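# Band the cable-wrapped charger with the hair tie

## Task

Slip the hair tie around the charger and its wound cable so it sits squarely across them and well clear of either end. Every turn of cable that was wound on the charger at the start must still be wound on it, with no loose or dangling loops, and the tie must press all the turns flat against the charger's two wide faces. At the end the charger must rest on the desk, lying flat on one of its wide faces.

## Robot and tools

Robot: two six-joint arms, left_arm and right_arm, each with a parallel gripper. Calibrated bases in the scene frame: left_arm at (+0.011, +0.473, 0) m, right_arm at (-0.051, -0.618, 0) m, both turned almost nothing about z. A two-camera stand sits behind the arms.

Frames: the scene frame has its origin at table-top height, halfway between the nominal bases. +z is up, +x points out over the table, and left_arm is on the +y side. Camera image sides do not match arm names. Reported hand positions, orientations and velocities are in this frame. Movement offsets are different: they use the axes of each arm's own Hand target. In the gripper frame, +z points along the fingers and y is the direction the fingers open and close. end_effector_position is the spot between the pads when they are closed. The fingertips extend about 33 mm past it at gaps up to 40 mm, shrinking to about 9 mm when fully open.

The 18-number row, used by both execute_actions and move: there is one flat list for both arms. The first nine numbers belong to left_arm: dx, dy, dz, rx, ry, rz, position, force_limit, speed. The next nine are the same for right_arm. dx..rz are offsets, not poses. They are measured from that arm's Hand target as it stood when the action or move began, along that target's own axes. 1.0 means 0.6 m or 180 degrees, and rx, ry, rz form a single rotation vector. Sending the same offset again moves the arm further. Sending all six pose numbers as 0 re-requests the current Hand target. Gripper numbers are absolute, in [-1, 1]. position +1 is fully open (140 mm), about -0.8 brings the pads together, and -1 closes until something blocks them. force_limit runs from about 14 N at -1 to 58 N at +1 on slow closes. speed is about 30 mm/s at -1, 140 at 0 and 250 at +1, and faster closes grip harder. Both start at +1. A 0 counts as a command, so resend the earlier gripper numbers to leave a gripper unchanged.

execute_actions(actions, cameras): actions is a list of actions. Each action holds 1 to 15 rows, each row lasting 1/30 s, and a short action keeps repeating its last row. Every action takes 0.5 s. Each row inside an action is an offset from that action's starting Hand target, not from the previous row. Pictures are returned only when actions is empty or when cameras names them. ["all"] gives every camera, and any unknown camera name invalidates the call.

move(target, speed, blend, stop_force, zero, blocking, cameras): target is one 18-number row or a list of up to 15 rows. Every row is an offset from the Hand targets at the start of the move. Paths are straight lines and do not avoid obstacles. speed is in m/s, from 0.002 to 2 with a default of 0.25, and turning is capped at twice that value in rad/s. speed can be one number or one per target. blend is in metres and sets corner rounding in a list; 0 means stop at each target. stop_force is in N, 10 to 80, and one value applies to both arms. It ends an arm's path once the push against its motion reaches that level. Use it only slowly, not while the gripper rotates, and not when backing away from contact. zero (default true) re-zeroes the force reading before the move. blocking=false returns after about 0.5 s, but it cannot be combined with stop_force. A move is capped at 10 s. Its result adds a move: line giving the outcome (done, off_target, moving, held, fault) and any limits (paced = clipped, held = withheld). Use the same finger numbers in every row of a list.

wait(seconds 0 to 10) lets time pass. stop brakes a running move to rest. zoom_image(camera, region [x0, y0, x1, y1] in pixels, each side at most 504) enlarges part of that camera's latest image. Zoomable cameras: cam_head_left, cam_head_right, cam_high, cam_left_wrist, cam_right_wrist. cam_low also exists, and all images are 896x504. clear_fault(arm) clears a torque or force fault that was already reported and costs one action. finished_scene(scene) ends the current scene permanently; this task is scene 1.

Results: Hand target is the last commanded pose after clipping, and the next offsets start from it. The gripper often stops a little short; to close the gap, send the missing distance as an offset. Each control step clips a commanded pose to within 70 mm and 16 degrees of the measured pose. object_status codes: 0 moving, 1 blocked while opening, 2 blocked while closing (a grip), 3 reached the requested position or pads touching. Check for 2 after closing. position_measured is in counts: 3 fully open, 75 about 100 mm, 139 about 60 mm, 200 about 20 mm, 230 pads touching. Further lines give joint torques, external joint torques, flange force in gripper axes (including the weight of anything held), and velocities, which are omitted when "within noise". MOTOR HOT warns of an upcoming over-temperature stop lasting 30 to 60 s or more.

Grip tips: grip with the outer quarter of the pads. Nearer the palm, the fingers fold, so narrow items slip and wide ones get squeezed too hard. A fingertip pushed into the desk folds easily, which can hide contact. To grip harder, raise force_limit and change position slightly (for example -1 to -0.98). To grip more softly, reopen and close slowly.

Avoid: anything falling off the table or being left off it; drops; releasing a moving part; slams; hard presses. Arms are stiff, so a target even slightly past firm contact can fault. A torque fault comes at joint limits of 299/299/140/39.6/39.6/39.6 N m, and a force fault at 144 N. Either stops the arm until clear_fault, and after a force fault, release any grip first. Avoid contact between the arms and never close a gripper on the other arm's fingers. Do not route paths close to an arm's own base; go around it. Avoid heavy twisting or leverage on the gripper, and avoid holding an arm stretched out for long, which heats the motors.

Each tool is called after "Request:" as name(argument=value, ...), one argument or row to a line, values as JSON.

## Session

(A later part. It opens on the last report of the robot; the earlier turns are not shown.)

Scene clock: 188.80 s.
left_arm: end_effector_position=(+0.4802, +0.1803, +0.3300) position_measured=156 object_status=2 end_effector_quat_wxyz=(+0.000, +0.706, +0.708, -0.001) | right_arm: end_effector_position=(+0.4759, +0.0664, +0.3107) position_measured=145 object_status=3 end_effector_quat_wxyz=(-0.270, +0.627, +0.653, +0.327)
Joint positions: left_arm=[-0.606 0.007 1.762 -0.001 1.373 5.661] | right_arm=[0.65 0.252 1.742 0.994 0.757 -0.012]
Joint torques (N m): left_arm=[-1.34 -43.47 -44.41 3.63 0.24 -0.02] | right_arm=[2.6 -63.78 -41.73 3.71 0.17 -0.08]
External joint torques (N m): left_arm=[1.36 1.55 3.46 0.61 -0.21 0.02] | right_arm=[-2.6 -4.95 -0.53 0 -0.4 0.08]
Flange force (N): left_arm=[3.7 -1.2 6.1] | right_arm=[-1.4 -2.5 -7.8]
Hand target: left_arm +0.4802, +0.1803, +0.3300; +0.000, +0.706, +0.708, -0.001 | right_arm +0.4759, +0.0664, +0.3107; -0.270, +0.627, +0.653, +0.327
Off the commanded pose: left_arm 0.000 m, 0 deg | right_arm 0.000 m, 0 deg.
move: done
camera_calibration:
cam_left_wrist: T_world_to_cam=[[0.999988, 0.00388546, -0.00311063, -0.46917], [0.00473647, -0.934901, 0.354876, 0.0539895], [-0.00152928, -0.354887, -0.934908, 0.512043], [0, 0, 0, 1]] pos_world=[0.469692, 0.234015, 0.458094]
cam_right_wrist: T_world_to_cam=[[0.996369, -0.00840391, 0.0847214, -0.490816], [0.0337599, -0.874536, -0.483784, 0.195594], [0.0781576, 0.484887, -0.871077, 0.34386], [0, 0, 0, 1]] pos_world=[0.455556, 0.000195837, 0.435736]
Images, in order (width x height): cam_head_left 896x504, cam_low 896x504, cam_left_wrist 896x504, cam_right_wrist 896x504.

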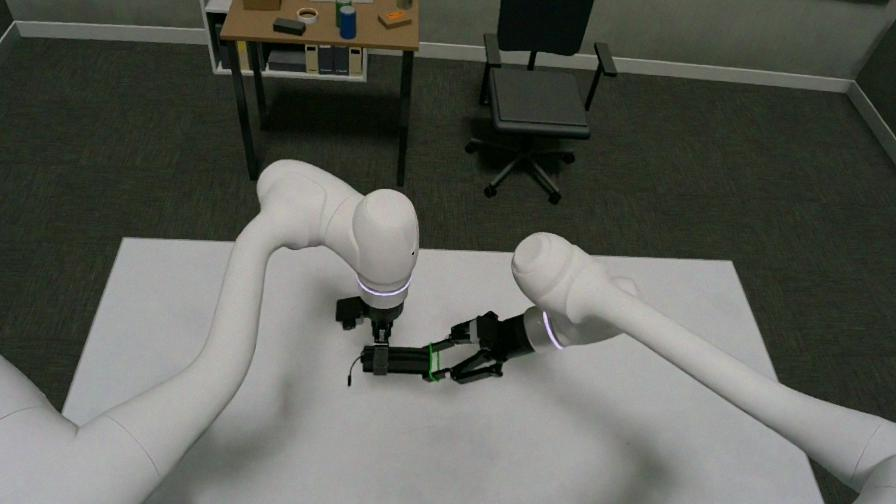

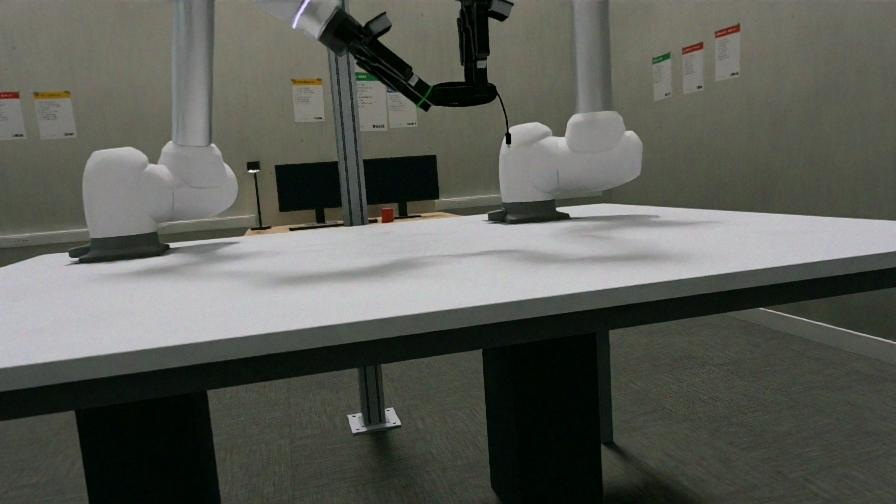

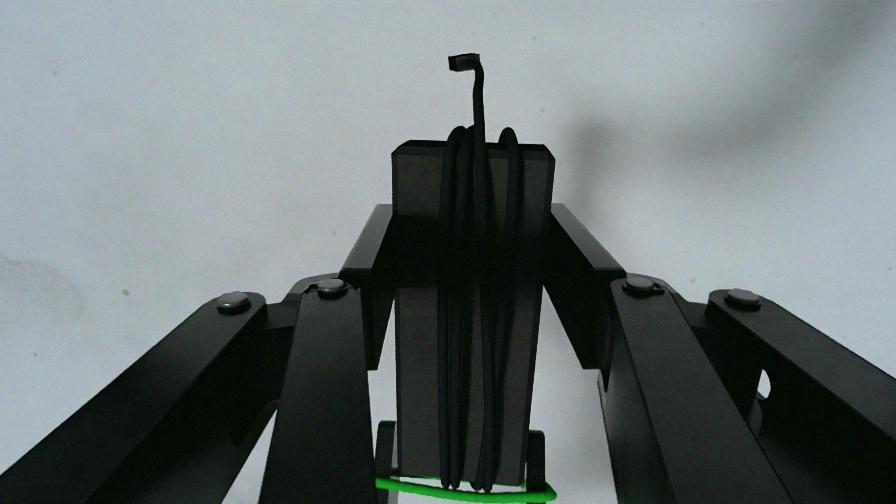

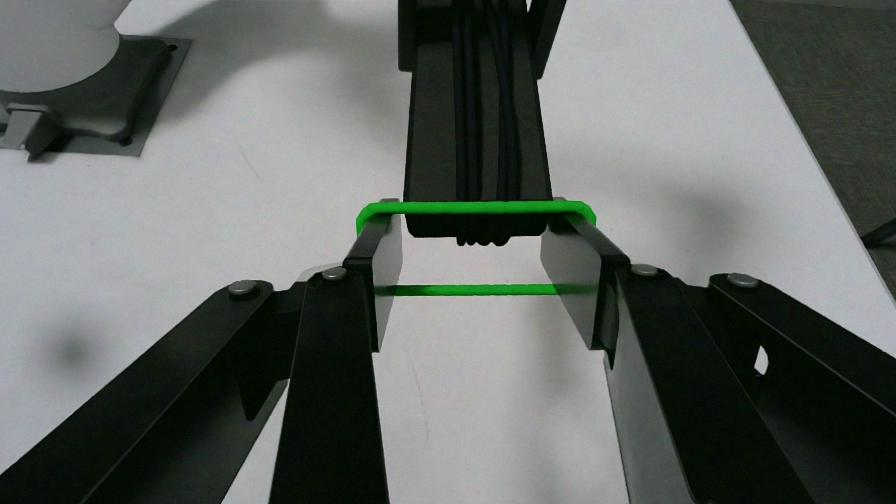

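Request:
move(
  target=[
    [0,0,0,0,0,0,-1,1,-1,0.0133,-0.0004,0.0236,0,0,0,-0.13,0.3,-1],
  ],
  speed=0.04,
  cameras=["cam_right_wrist","cam_low","cam_head_left","cam_left_wrist"],
)

Request:
zoom_image(
  camera="cam_right_wrist",
  region=[300, 50, 700, 350],
)

Request:
zoom_image(
  camera="cam_low",
  region=[360, 50, 520, 150],
)

Request:
zoom_image(
  camera="cam_left_wrist",
  region=[340, 360, 620, 504],
)

Scene clock: 190.73 s.
left_arm: end_effector_position=(+0.4802, +0.1803, +0.3300) position_measured=156 object_status=2 end_effector_quat_wxyz=(+0.000, +0.706, +0.708, -0.001) | right_arm: end_effector_position=(+0.4759, +0.0824, +0.3077) position_measured=145 object_status=3 end_effector_quat_wxyz=(-0.270, +0.627, +0.653, +0.327)
Joint positions: left_arm=[-0.606 0.007 1.762 -0.001 1.373 5.661] | right_arm=[0.668 0.27 1.725 0.992 0.742 0.002]
Joint torques (N m): left_arm=[-1.39 -44.66 -45.94 3.36 0.08 0] | right_arm=[2.24 -63.81 -39.53 3.34 0 0.11]
External joint torques (N m): left_arm=[1.41 3.05 5.02 0.88 -0.06 0] | right_arm=[-2.5 -6.41 -2.55 0.35 -0.27 -0.1]
Flange force (N): left_arm=[3.8 -1.2 8.6] | right_arm=[0.8 -0.8 -8.5]
Hand target: left_arm +0.4802, +0.1803, +0.3300; +0.000, +0.706, +0.708, -0.001 | right_arm +0.4759, +0.0824, +0.3077; -0.270, +0.627, +0.653, +0.327
Off the commanded pose: left_arm 0.000 m, 0 deg | right_arm 0.000 m, 0 deg.
move: done
camera_calibration:
cam_left_wrist: T_world_to_cam=[[0.999988, 0.00388546, -0.00311063, -0.46917], [0.00473647, -0.934901, 0.354876, 0.0539895], [-0.00152928, -0.354887, -0.934908, 0.512043], [0, 0, 0, 1]] pos_world=[0.469692, 0.234015, 0.458094]
cam_right_wrist: T_world_to_cam=[[0.99637, -0.00841189, 0.0847169, -0.490417], [0.0337507, -0.874536, -0.483785, 0.208091], [0.0781575, 0.484887, -0.871077, 0.333401], [0, 0, 0, 1]] pos_world=[0.455556, 0.0161958, 0.432636]
Images, in order (width x height): cam_head_left 896x504, cam_low 896x504, cam_left_wrist 896x504, cam_right_wrist 896x504.

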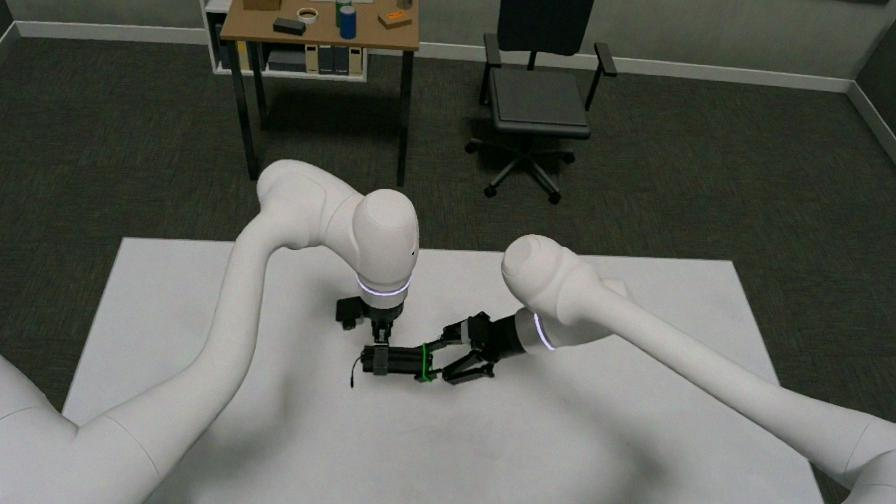

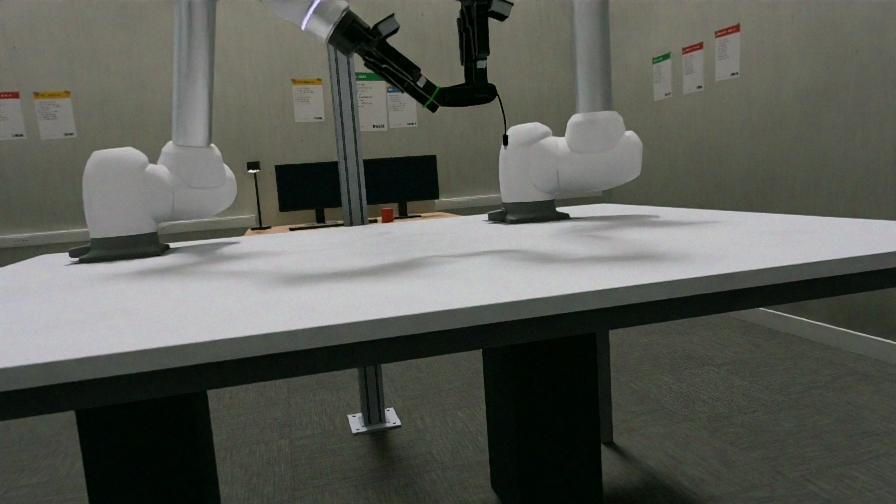

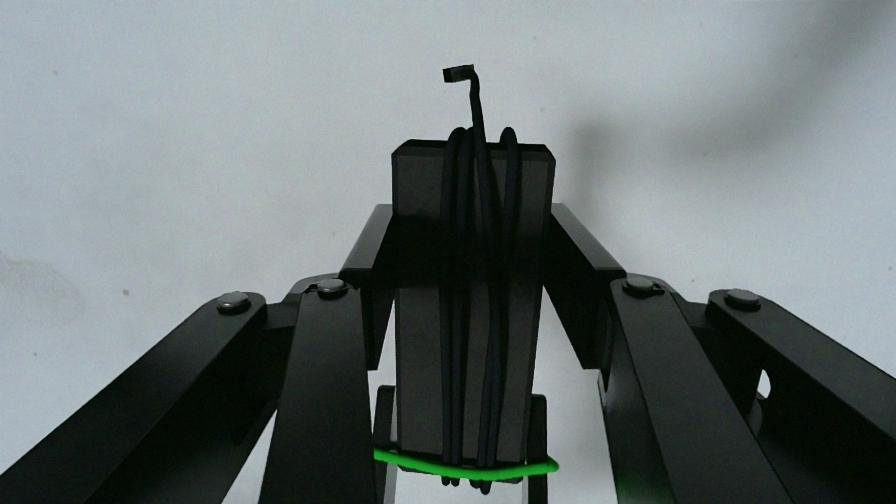

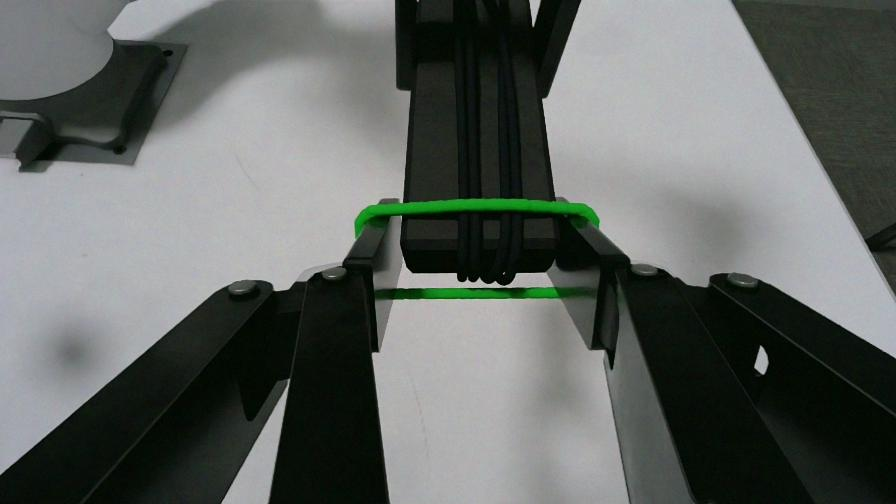

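Scaled by 1.260 from the camera's 896x504 image, which has a finer 1280x720 frame.

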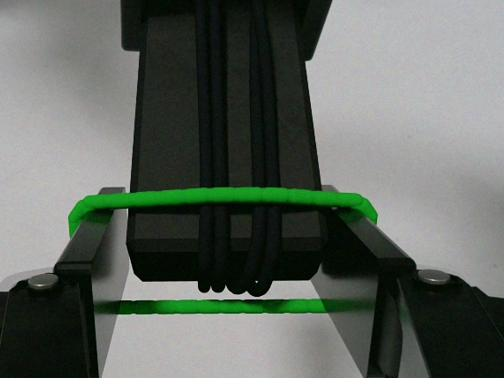

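Scaled by 3.150 from the camera's 896x504 image, which has a finer 1280x720 frame.

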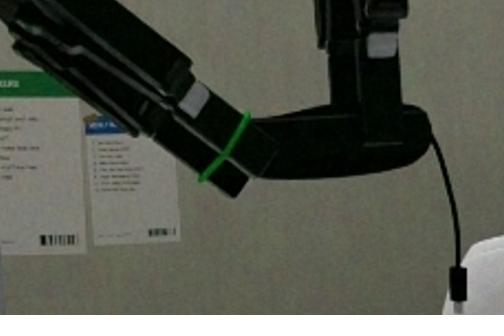

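Scaled by 1.800 from the camera's 896x504 image, which has a finer 1280x720 frame.

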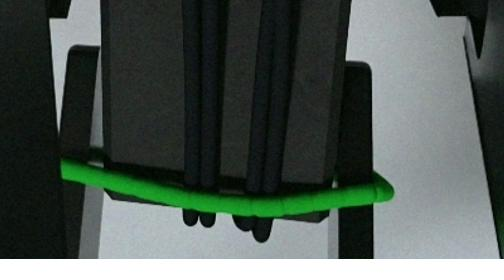

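Request:
move(
  target=[
    [0,0,0,0,0,0,-1,1,-1,0.0077,0.0008,0.0198,0,0.1111,0,-0.13,0.3,-1],
  ],
  speed=0.04,
  cameras=["cam_right_wrist","cam_low","cam_head_left","cam_left_wrist"],
)

Request:
zoom_image(
  camera="cam_right_wrist",
  region=[300, 50, 700, 350],
)

Request:
zoom_image(
  camera="cam_low",
  region=[360, 50, 520, 150],
)

Request:
zoom_image(
  camera="cam_left_wrist",
  region=[340, 360, 620, 504],
)

Scene clock: 196.27 s.
left_arm: end_effector_position=(+0.4802, +0.1803, +0.3300) position_measured=156 object_status=2 end_effector_quat_wxyz=(+0.000, +0.706, +0.708, -0.001) | right_arm: end_effector_position=(+0.4768, +0.0945, +0.3037) position_measured=145 object_status=3 end_effector_quat_wxyz=(-0.380, +0.561, +0.596, +0.431)
Joint positions: left_arm=[-0.606 0.007 1.762 -0.001 1.373 5.661] | right_arm=[0.605 0.324 1.864 1.632 0.859 -0.618]
Joint torques (N m): left_arm=[-1.38 -44.5 -46.27 3.16 0.01 -0.04] | right_arm=[2.54 -65.69 -37.61 1 1.04 -0.09]
External joint torques (N m): left_arm=[1.32 3.06 5.39 1.08 0.01 0.04] | right_arm=[-2.4 -7.04 -1.49 0.52 0.3 0.09]
Flange force (N): left_arm=[4.1 -1.8 9.0] | right_arm=[4.8 -2.8 -9.4]
Hand target: left_arm +0.4802, +0.1803, +0.3300; +0.000, +0.706, +0.708, -0.001 | right_arm +0.4768, +0.0945, +0.3036; -0.380, +0.561, +0.596, +0.431
Off the commanded pose: left_arm 0.000 m, 0 deg | right_arm 0.000 m, 0 deg.
move: done
camera_calibration:
cam_left_wrist: T_world_to_cam=[[0.999988, 0.00388546, -0.00311063, -0.46917], [0.00473647, -0.934901, 0.354876, 0.0539895], [-0.00152928, -0.354887, -0.934908, 0.512043], [0, 0, 0, 1]] pos_world=[0.469692, 0.234015, 0.458094]
cam_right_wrist: T_world_to_cam=[[0.996578, -0.00673122, 0.0823832, -0.490346], [0.0577763, -0.656037, -0.752514, 0.2662], [0.0591117, 0.754699, -0.653403, 0.241514], [0, 0, 0, 1]] pos_world=[0.459012, -0.0109339, 0.398521]
Images, in order (width x height): cam_head_left 896x504, cam_low 896x504, cam_left_wrist 896x504, cam_right_wrist 896x504.

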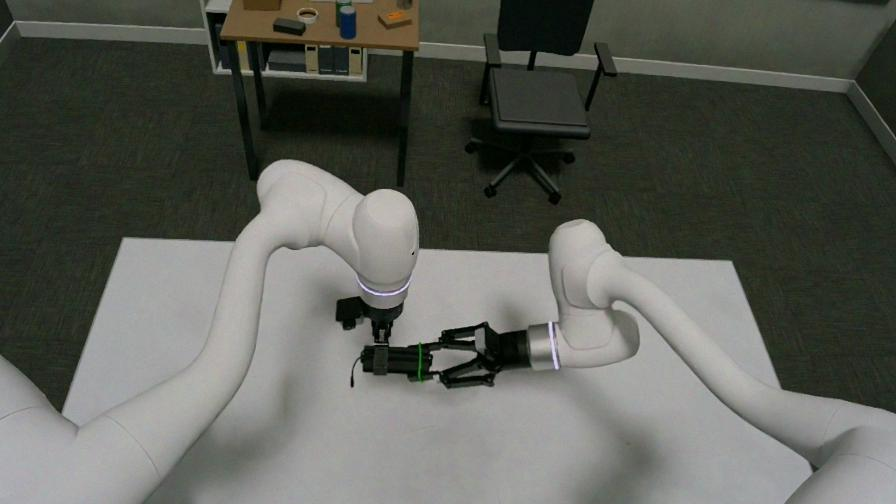

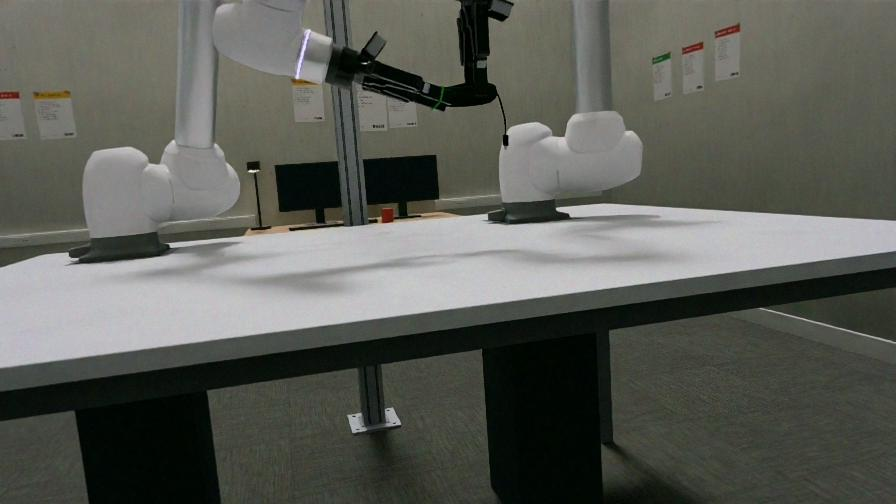

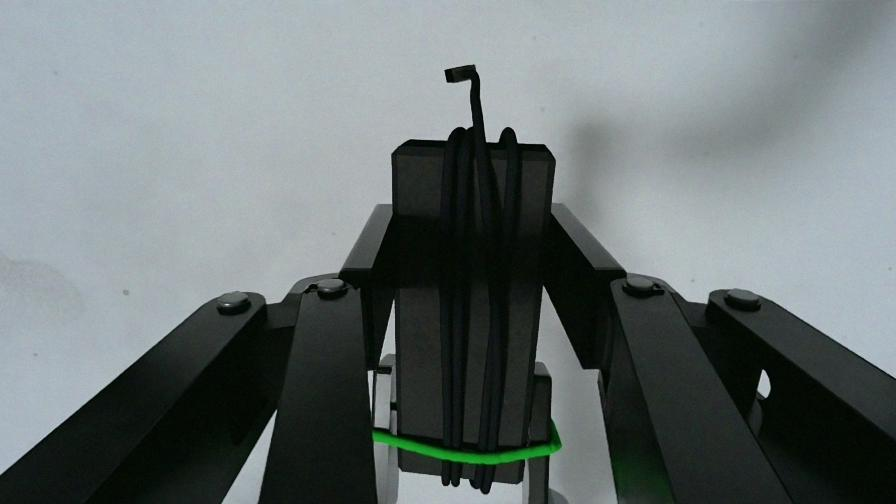

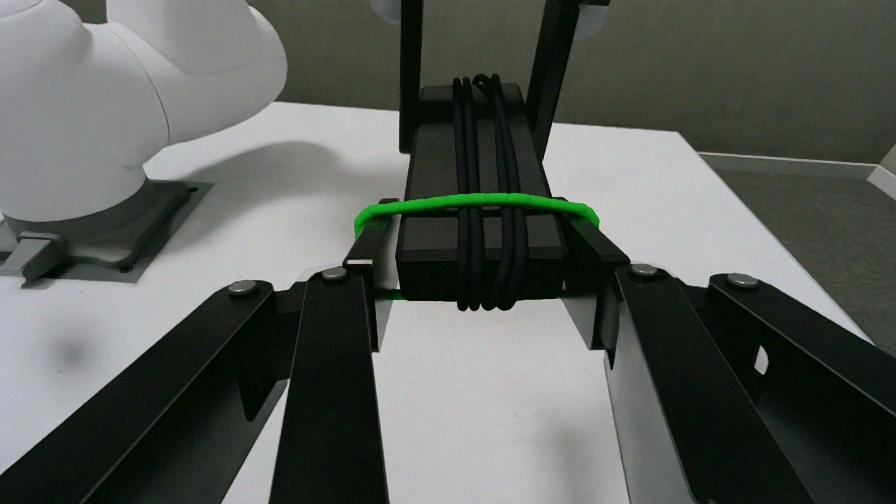

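Scaled by 1.260 from the camera's 896x504 image, which has a finer 1280x720 frame.

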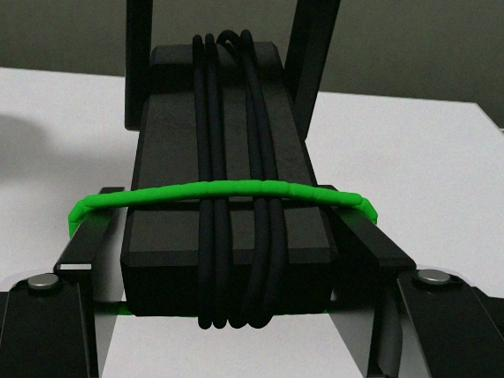

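Scaled by 3.150 from the camera's 896x504 image, which has a finer 1280x720 frame.

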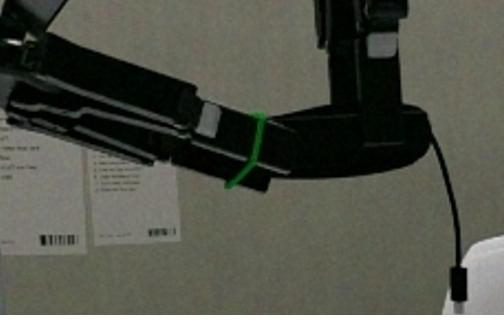

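Scaled by 1.800 from the camera's 896x504 image, which has a finer 1280x720 frame.

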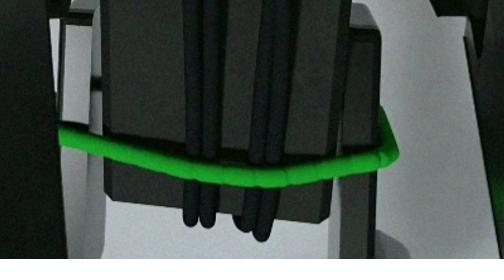

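Request:
move(
  target=[
    [0,0,0,0,0,0,-1,1,-1,0.0128,0.0027,0.029,0,0.1111,0,-0.13,0.3,-1],
  ],
  speed=0.05,
  cameras=["all"],
)

Request:
zoom_image(
  camera="cam_right_wrist",
  region=[300, 50, 700, 350],
)

Request:
zoom_image(
  camera="cam_low",
  region=[360, 50, 520, 150],
)

Request:
zoom_image(
  camera="cam_left_wrist",
  region=[340, 300, 620, 504],
)

Scene clock: 200.63 s.
left_arm: end_effector_position=(+0.4802, +0.1803, +0.3300) position_measured=156 object_status=2 end_effector_quat_wxyz=(+0.000, +0.706, +0.708, -0.001) | right_arm: end_effector_position=(+0.4783, +0.1135, +0.3051) position_measured=145 object_status=3 end_effector_quat_wxyz=(+0.477, -0.477, -0.521, -0.522)
Joint positions: left_arm=[-0.606 0.007 1.762 -0.001 1.373 5.661] | right_arm=[0.594 0.459 1.918 2.025 1.173 -0.988]
Joint torques (N m): left_arm=[-1.44 -42.98 -44.67 3.65 0.21 0.06] | right_arm=[1.93 -75.83 -33.8 -0.04 1.97 0.06]
External joint torques (N m): left_arm=[1.51 1.26 3.77 0.59 -0.19 -0.06] | right_arm=[-1.91 -5.28 -0.39 0.32 0.25 -0.05]
Flange force (N): left_arm=[4.3 -1.9 6.4] | right_arm=[6.5 -2.5 -5.7]
Hand target: left_arm +0.4802, +0.1803, +0.3300; +0.000, +0.706, +0.708, -0.001 | right_arm +0.4783, +0.1135, +0.3051; +0.477, -0.477, -0.521, -0.522
Off the commanded pose: left_arm 0.000 m, 0 deg | right_arm 0.000 m, 0 deg.
move: done
camera_calibration:
cam_left_wrist: T_world_to_cam=[[0.999988, 0.00388546, -0.00311063, -0.46917], [0.00473647, -0.934901, 0.354876, 0.0539895], [-0.00152928, -0.354887, -0.934908, 0.512043], [0, 0, 0, 1]] pos_world=[0.469692, 0.234015, 0.458094]
cam_right_wrist: T_world_to_cam=[[0.996724, -0.00436865, 0.0807627, -0.491684], [0.0738375, -0.3584, -0.930643, 0.292548], [0.033011, 0.933558, -0.356904, 0.129712], [0, 0, 0, 1]] pos_world=[0.46419, -0.0183923, 0.358262]

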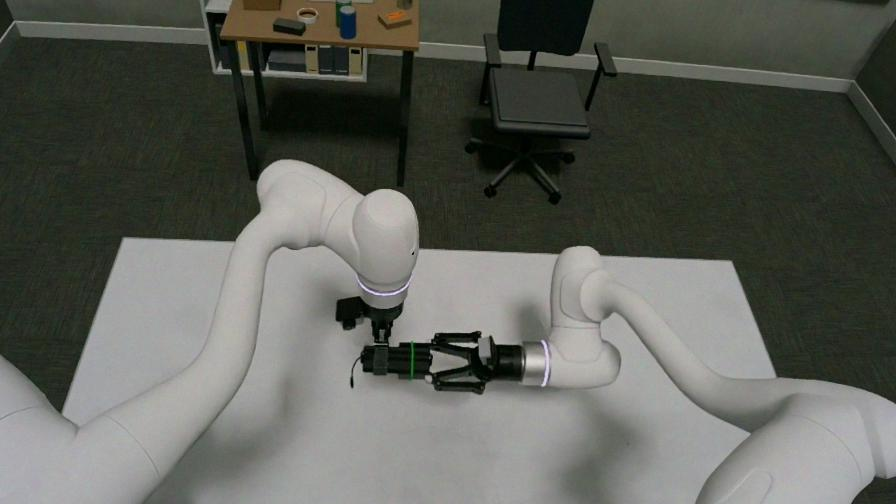

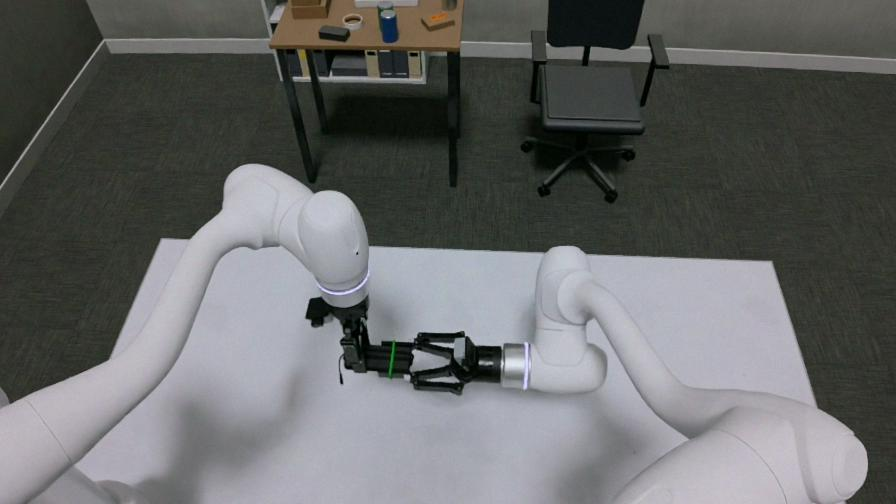

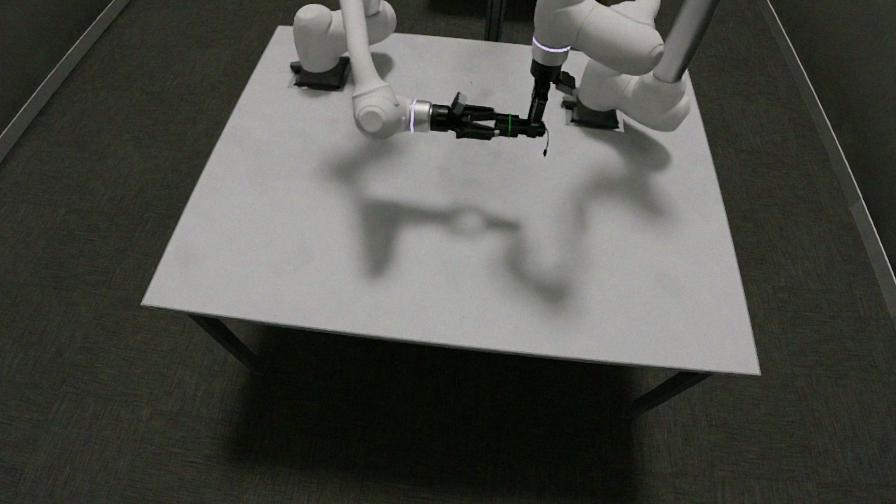

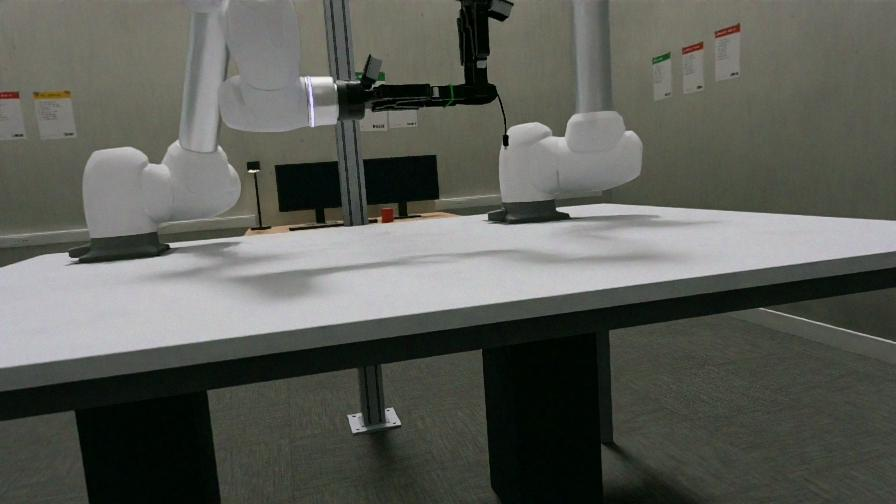

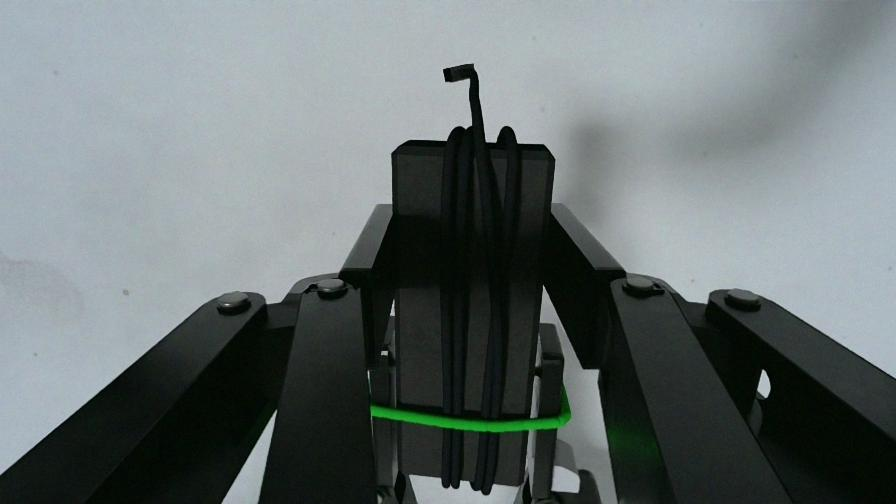

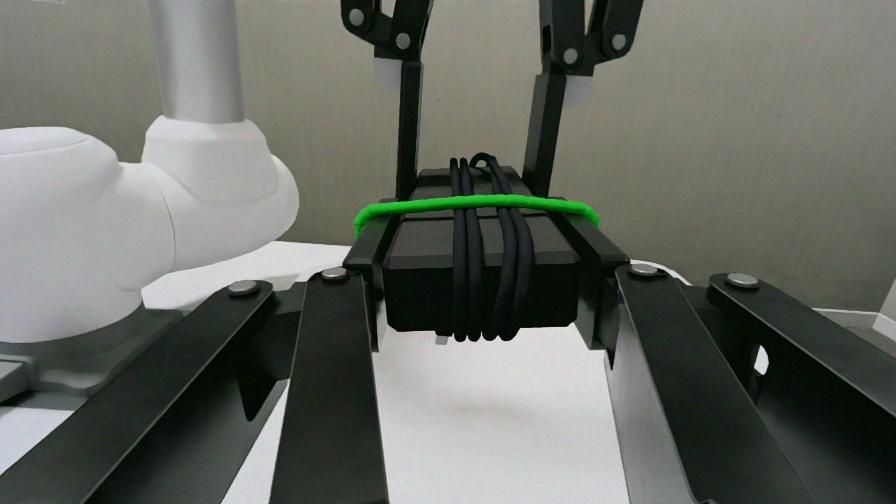

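Scaled by 1.260 from the camera's 896x504 image, which has a finer 1280x720 frame.

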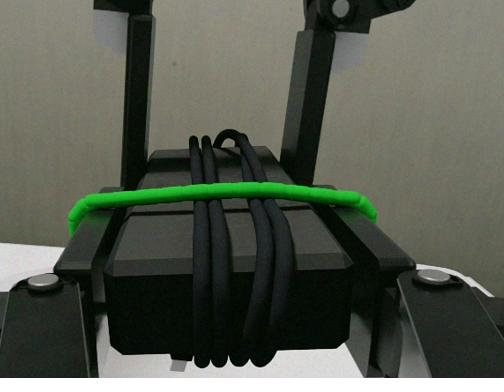

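Scaled by 3.150 from the camera's 896x504 image, which has a finer 1280x720 frame.

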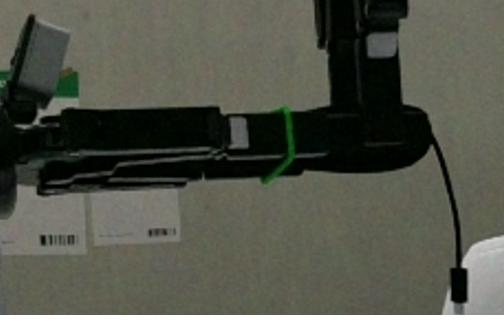

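Scaled by 1.800 from the camera's 896x504 image, which has a finer 1280x720 frame.

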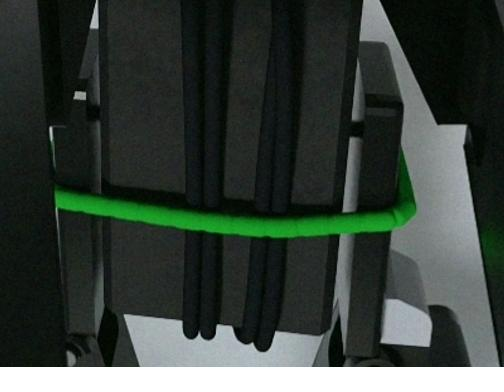

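Request:
move(
  target=[
    [0,0,0,0,0,0,-1,1,-1,0,-0.002,0,0,0,0,-0.13,0.3,-1],
  ],
  speed=0.03,
)

Request:
move(
  target=[
    [0,0,0,0,0,0,-1,1,-1,0,0,0,0,0,0,-1,-0.2,-1],
  ],
)

Request:
wait(
  seconds=0.8,
  cameras=["cam_right_wrist","cam_left_wrist","cam_low","cam_head_right"],
)

Request:
zoom_image(
  camera="cam_right_wrist",
  region=[300, 50, 700, 350],
)

Request:
zoom_image(
  camera="cam_left_wrist",
  region=[340, 300, 620, 504],
)

Scene clock: 202.30 s.
left_arm: end_effector_position=(+0.4802, +0.1803, +0.3300) position_measured=156 object_status=2 end_effector_quat_wxyz=(+0.000, +0.706, +0.708, -0.001) | right_arm: end_effector_position=(+0.4771, +0.1135, +0.3050) position_measured=145 object_status=3 end_effector_quat_wxyz=(+0.477, -0.477, -0.521, -0.522)
Joint positions: left_arm=[-0.606 0.007 1.762 -0.001 1.373 5.661] | right_arm=[0.595 0.458 1.92 2.026 1.173 -0.989]
Joint torques (N m): left_arm=[-0.68 -43.16 -45.2 3.81 0.08 -0.08] | right_arm=[2.5 -75.37 -33.64 0.02 2.08 0.08]
External joint torques (N m): left_arm=[0.65 1.66 4.32 0.42 -0.07 0.08] | right_arm=[-2.53 -5.45 -0.41 0.26 0.13 -0.08]
Flange force (N): left_arm=[3.4 -2.9 7.1] | right_arm=[6.8 -2.1 -6.5]
Hand target: left_arm +0.4802, +0.1803, +0.3300; +0.000, +0.706, +0.708, -0.001 | right_arm +0.4771, +0.1135, +0.3050; +0.477, -0.477, -0.521, -0.522
Off the commanded pose: left_arm 0.000 m, 0 deg | right_arm 0.000 m, 0 deg.
move: done

Scene clock: 202.80 s.
left_arm: end_effector_position=(+0.4802, +0.1803, +0.3300) position_measured=156 object_status=2 end_effector_quat_wxyz=(+0.000, +0.706, +0.708, -0.001) | right_arm: end_effector_position=(+0.4771, +0.1135, +0.3049) position_measured=154 object_status=2 end_effector_quat_wxyz=(+0.477, -0.478, -0.521, -0.522)
Joint positions: left_arm=[-0.606 0.007 1.762 -0.001 1.373 5.661] | right_arm=[0.595 0.458 1.92 2.026 1.173 -0.989]
Joint torques (N m): left_arm=[0.91 -40.38 -54.67 5.5 -7.2 0.13] | right_arm=[20.85 -76.54 -28.36 -5.73 6.55 0.17]
External joint torques (N m): left_arm=[-0.88 -1.27 13.7 -1.25 7.22 -0.13] | right_arm=[-20.92 -4.29 -5.67 6.02 -4.34 -0.17]
Flange force (N): left_arm=[11.4 -21.6 7.0] | right_arm=[5.7 16.4 -12.7]
Hand target: left_arm +0.4802, +0.1803, +0.3300; +0.000, +0.706, +0.708, -0.001 | right_arm +0.4771, +0.1135, +0.3050; +0.477, -0.477, -0.521, -0.522
Off the commanded pose: left_arm 0.000 m, 0 deg | right_arm 0.000 m, 0 deg.
move: done

Scene clock: 203.60 s.
left_arm: end_effector_position=(+0.4802, +0.1803, +0.3300) position_measured=156 object_status=2 end_effector_quat_wxyz=(+0.000, +0.706, +0.708, -0.001) | right_arm: end_effector_position=(+0.4771, +0.1135, +0.3050) position_measured=154 object_status=2 end_effector_quat_wxyz=(+0.477, -0.477, -0.521, -0.522)
Joint positions: left_arm=[-0.606 0.007 1.762 -0.001 1.373 5.661] | right_arm=[0.595 0.458 1.92 2.026 1.173 -0.989]
Joint torques (N m): left_arm=[1.07 -40.16 -55.34 5.72 -7.45 0.16] | right_arm=[21.16 -76.51 -28.42 -5.95 6.89 0.14]
External joint torques (N m): left_arm=[-1.11 -1.3 14.47 -1.48 7.47 -0.16] | right_arm=[-21.35 -4.36 -5.74 6.24 -4.67 -0.13]
Flange force (N): left_arm=[11.7 -23.0 7.7] | right_arm=[5.9 16.6 -12.7]
Hand target: left_arm +0.4802, +0.1803, +0.3300; +0.000, +0.706, +0.708, -0.001 | right_arm +0.4771, +0.1135, +0.3050; +0.477, -0.477, -0.521, -0.522
Tool commands: left_gripper/position=-1.0 left_gripper/force_limit=+1.0 left_gripper/speed=-1.0 right_gripper/position=-1.0 right_gripper/force_limit=-0.2 right_gripper/speed=-1.0
Off the commanded pose: left_arm 0.000 m, 0 deg | right_arm 0.000 m, 0 deg.
wait: 0.80 s; at rest by 0.17 s
camera_calibration:
cam_left_wrist: T_world_to_cam=[[0.999987, 0.00394548, -0.00323868, -0.469125], [0.00483803, -0.934901, 0.354876, 0.0539416], [-0.00162768, -0.354887, -0.934908, 0.512089], [0, 0, 0, 1]] pos_world=[0.469691, 0.234015, 0.458094]
cam_right_wrist: T_world_to_cam=[[0.996724, -0.00437621, 0.0807653, -0.49058], [0.0738403, -0.358313, -0.930677, 0.292548], [0.0330121, 0.933591, -0.356816, 0.129682], [0, 0, 0, 1]] pos_world=[0.46309, -0.0183925, 0.358162]
Images, in order (width x height): cam_head_right 896x504, cam_low 896x504, cam_left_wrist 896x504, cam_right_wrist 896x504.

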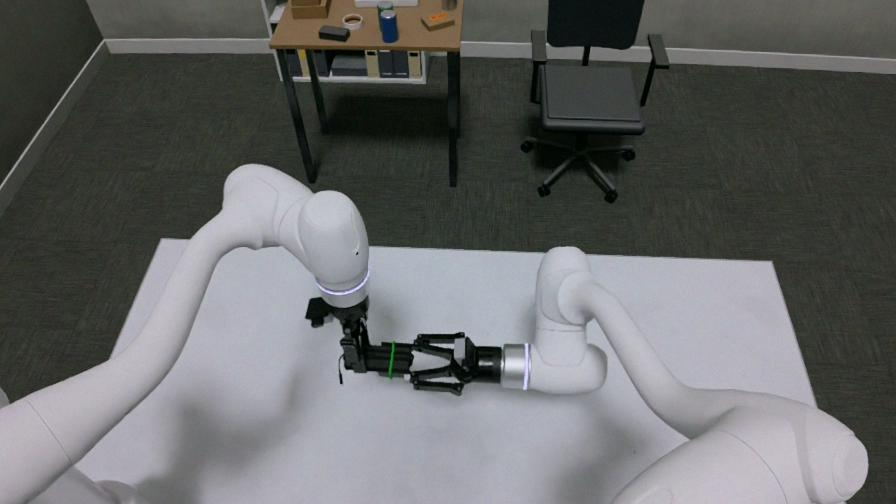

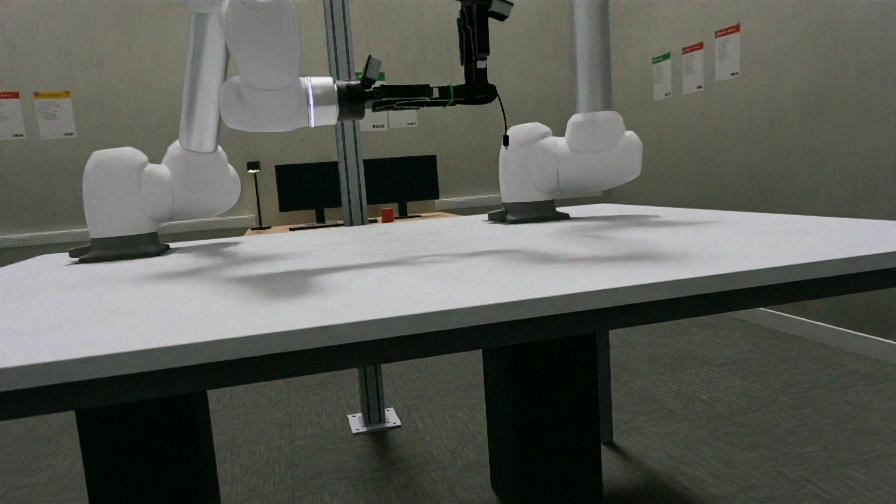

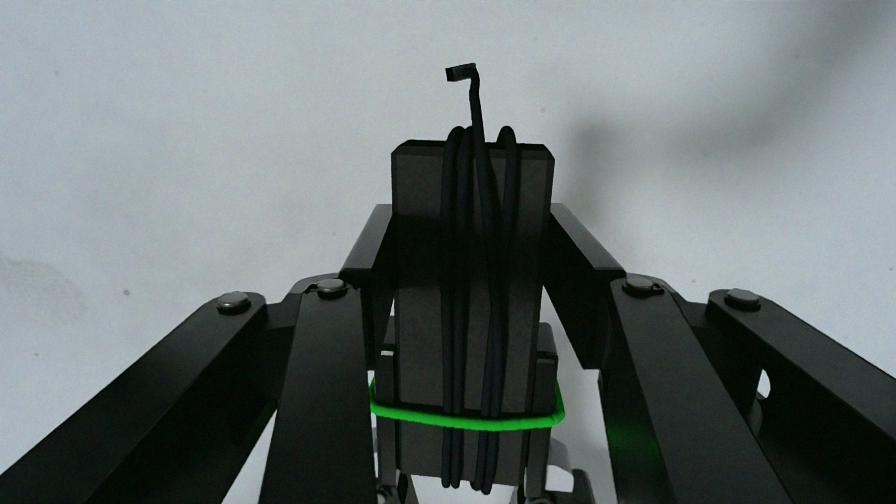

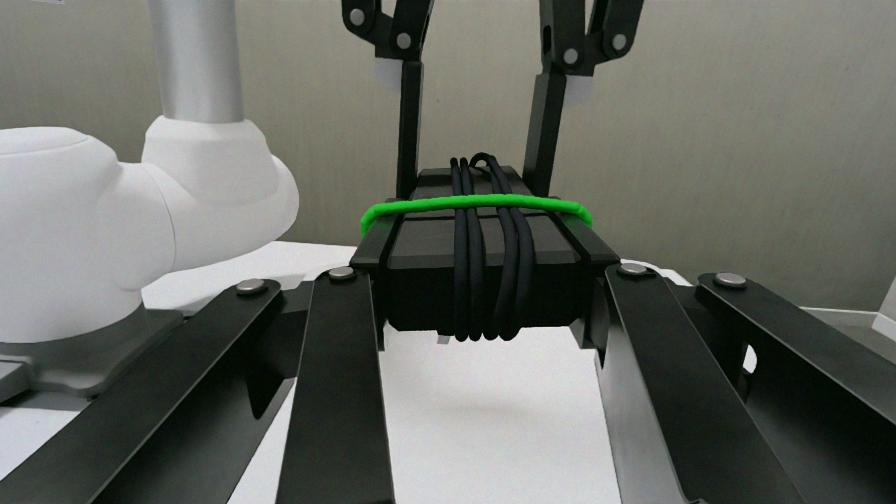

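Scaled by 1.260 from the camera's 896x504 image, which has a finer 1280x720 frame.

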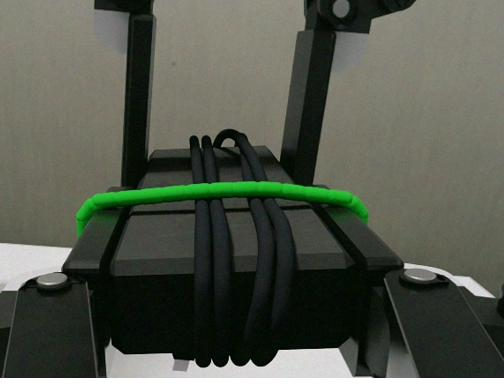

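Scaled by 1.800 from the camera's 896x504 image, which has a finer 1280x720 frame.

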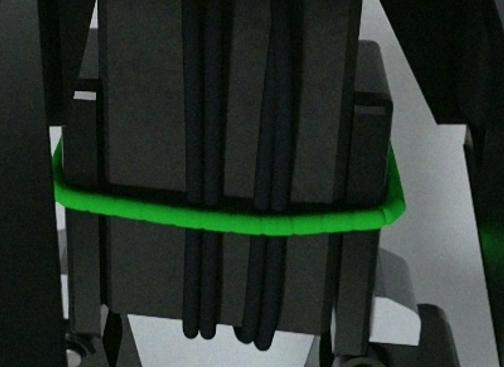

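Request:
move(
  target=[
    [0,0,0,0,0,0,-1,1,-1,0,0.0018,0,0,0,0,-1,-0.2,-1],
  ],
  speed=0.01,
)

Request:
move(
  target=[
    [0,0,0,0,0,0,-1,1,-1,0,0,0,0,0,0,-0.98,-0.2,-1],
  ],
  cameras=["cam_right_wrist"],
)

Request:
zoom_image(
  camera="cam_right_wrist",
  region=[300, 150, 700, 450],
)

Scene clock: 204.67 s.
left_arm: end_effector_position=(+0.4802, +0.1803, +0.3300) position_measured=156 object_status=2 end_effector_quat_wxyz=(+0.000, +0.706, +0.708, +0.000) | right_arm: end_effector_position=(+0.4781, +0.1135, +0.3051) position_measured=154 object_status=2 end_effector_quat_wxyz=(+0.477, -0.477, -0.521, -0.522)
Joint positions: left_arm=[-0.606 0.007 1.762 -0.001 1.373 5.661] | right_arm=[0.594 0.459 1.918 2.025 1.173 -0.988]
Joint torques (N m): left_arm=[-5.25 -41.69 -49.4 1.6 -3.57 0.4] | right_arm=[11.82 -75.66 -34.74 -1.29 3.54 0.29]
External joint torques (N m): left_arm=[5.22 0.24 8.55 2.64 3.59 -0.4] | right_arm=[-11.83 -5.54 0.55 1.58 -1.32 -0.28]
Flange force (N): left_arm=[14.3 -6.3 6.3] | right_arm=[5.9 2.3 -16.8]
Hand target: left_arm +0.4802, +0.1803, +0.3300; +0.000, +0.706, +0.708, -0.001 | right_arm +0.4782, +0.1135, +0.3051; +0.477, -0.477, -0.521, -0.522
Off the commanded pose: left_arm 0.000 m, 0 deg | right_arm 0.000 m, 0 deg.
move: done

Scene clock: 205.17 s.
left_arm: end_effector_position=(+0.4802, +0.1803, +0.3300) position_measured=156 object_status=2 end_effector_quat_wxyz=(+0.000, +0.706, +0.708, +0.000) | right_arm: end_effector_position=(+0.4781, +0.1135, +0.3051) position_measured=154 object_status=2 end_effector_quat_wxyz=(+0.477, -0.477, -0.521, -0.522)
Joint positions: left_arm=[-0.606 0.007 1.762 -0.001 1.373 5.661] | right_arm=[0.594 0.459 1.918 2.025 1.173 -0.988]
Joint torques (N m): left_arm=[-5.27 -41.28 -49.07 1.54 -3.31 0.35] | right_arm=[10.94 -75.38 -35.06 -1.07 3.31 0.28]
External joint torques (N m): left_arm=[5.35 -0.54 8.14 2.71 3.33 -0.35] | right_arm=[-10.98 -5.52 1.05 1.35 -1.1 -0.28]
Flange force (N): left_arm=[14.8 -6.6 6.0] | right_arm=[5.8 1.0 -16.7]
Hand target: left_arm +0.4802, +0.1803, +0.3300; +0.000, +0.706, +0.708, -0.001 | right_arm +0.4782, +0.1135, +0.3051; +0.477, -0.477, -0.521, -0.522
Off the commanded pose: left_arm 0.000 m, 0 deg | right_arm 0.000 m, 0 deg.
move: done
camera_calibration:
cam_right_wrist: T_world_to_cam=[[0.996727, -0.00428305, 0.08073, -0.491572], [0.0738408, -0.358306, -0.930679, 0.292568], [0.0329122, 0.933594, -0.356817, 0.129731], [0, 0, 0, 1]] pos_world=[0.46409, -0.0183926, 0.358262]
Images, in order (width x height): cam_right_wrist 896x504.

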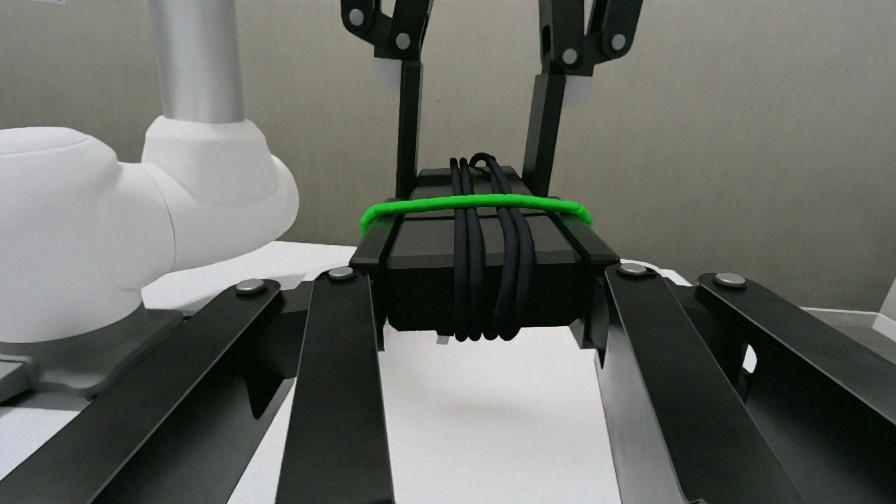

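Scaled by 1.260 from the camera's 896x504 image, which has a finer 1280x720 frame.

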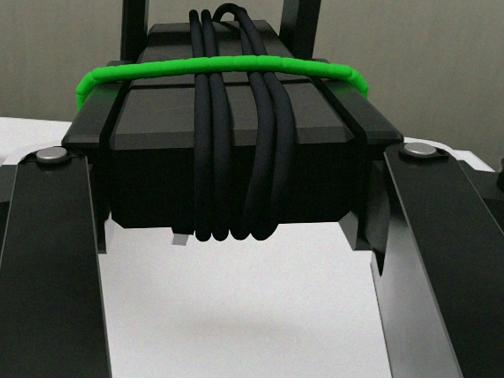

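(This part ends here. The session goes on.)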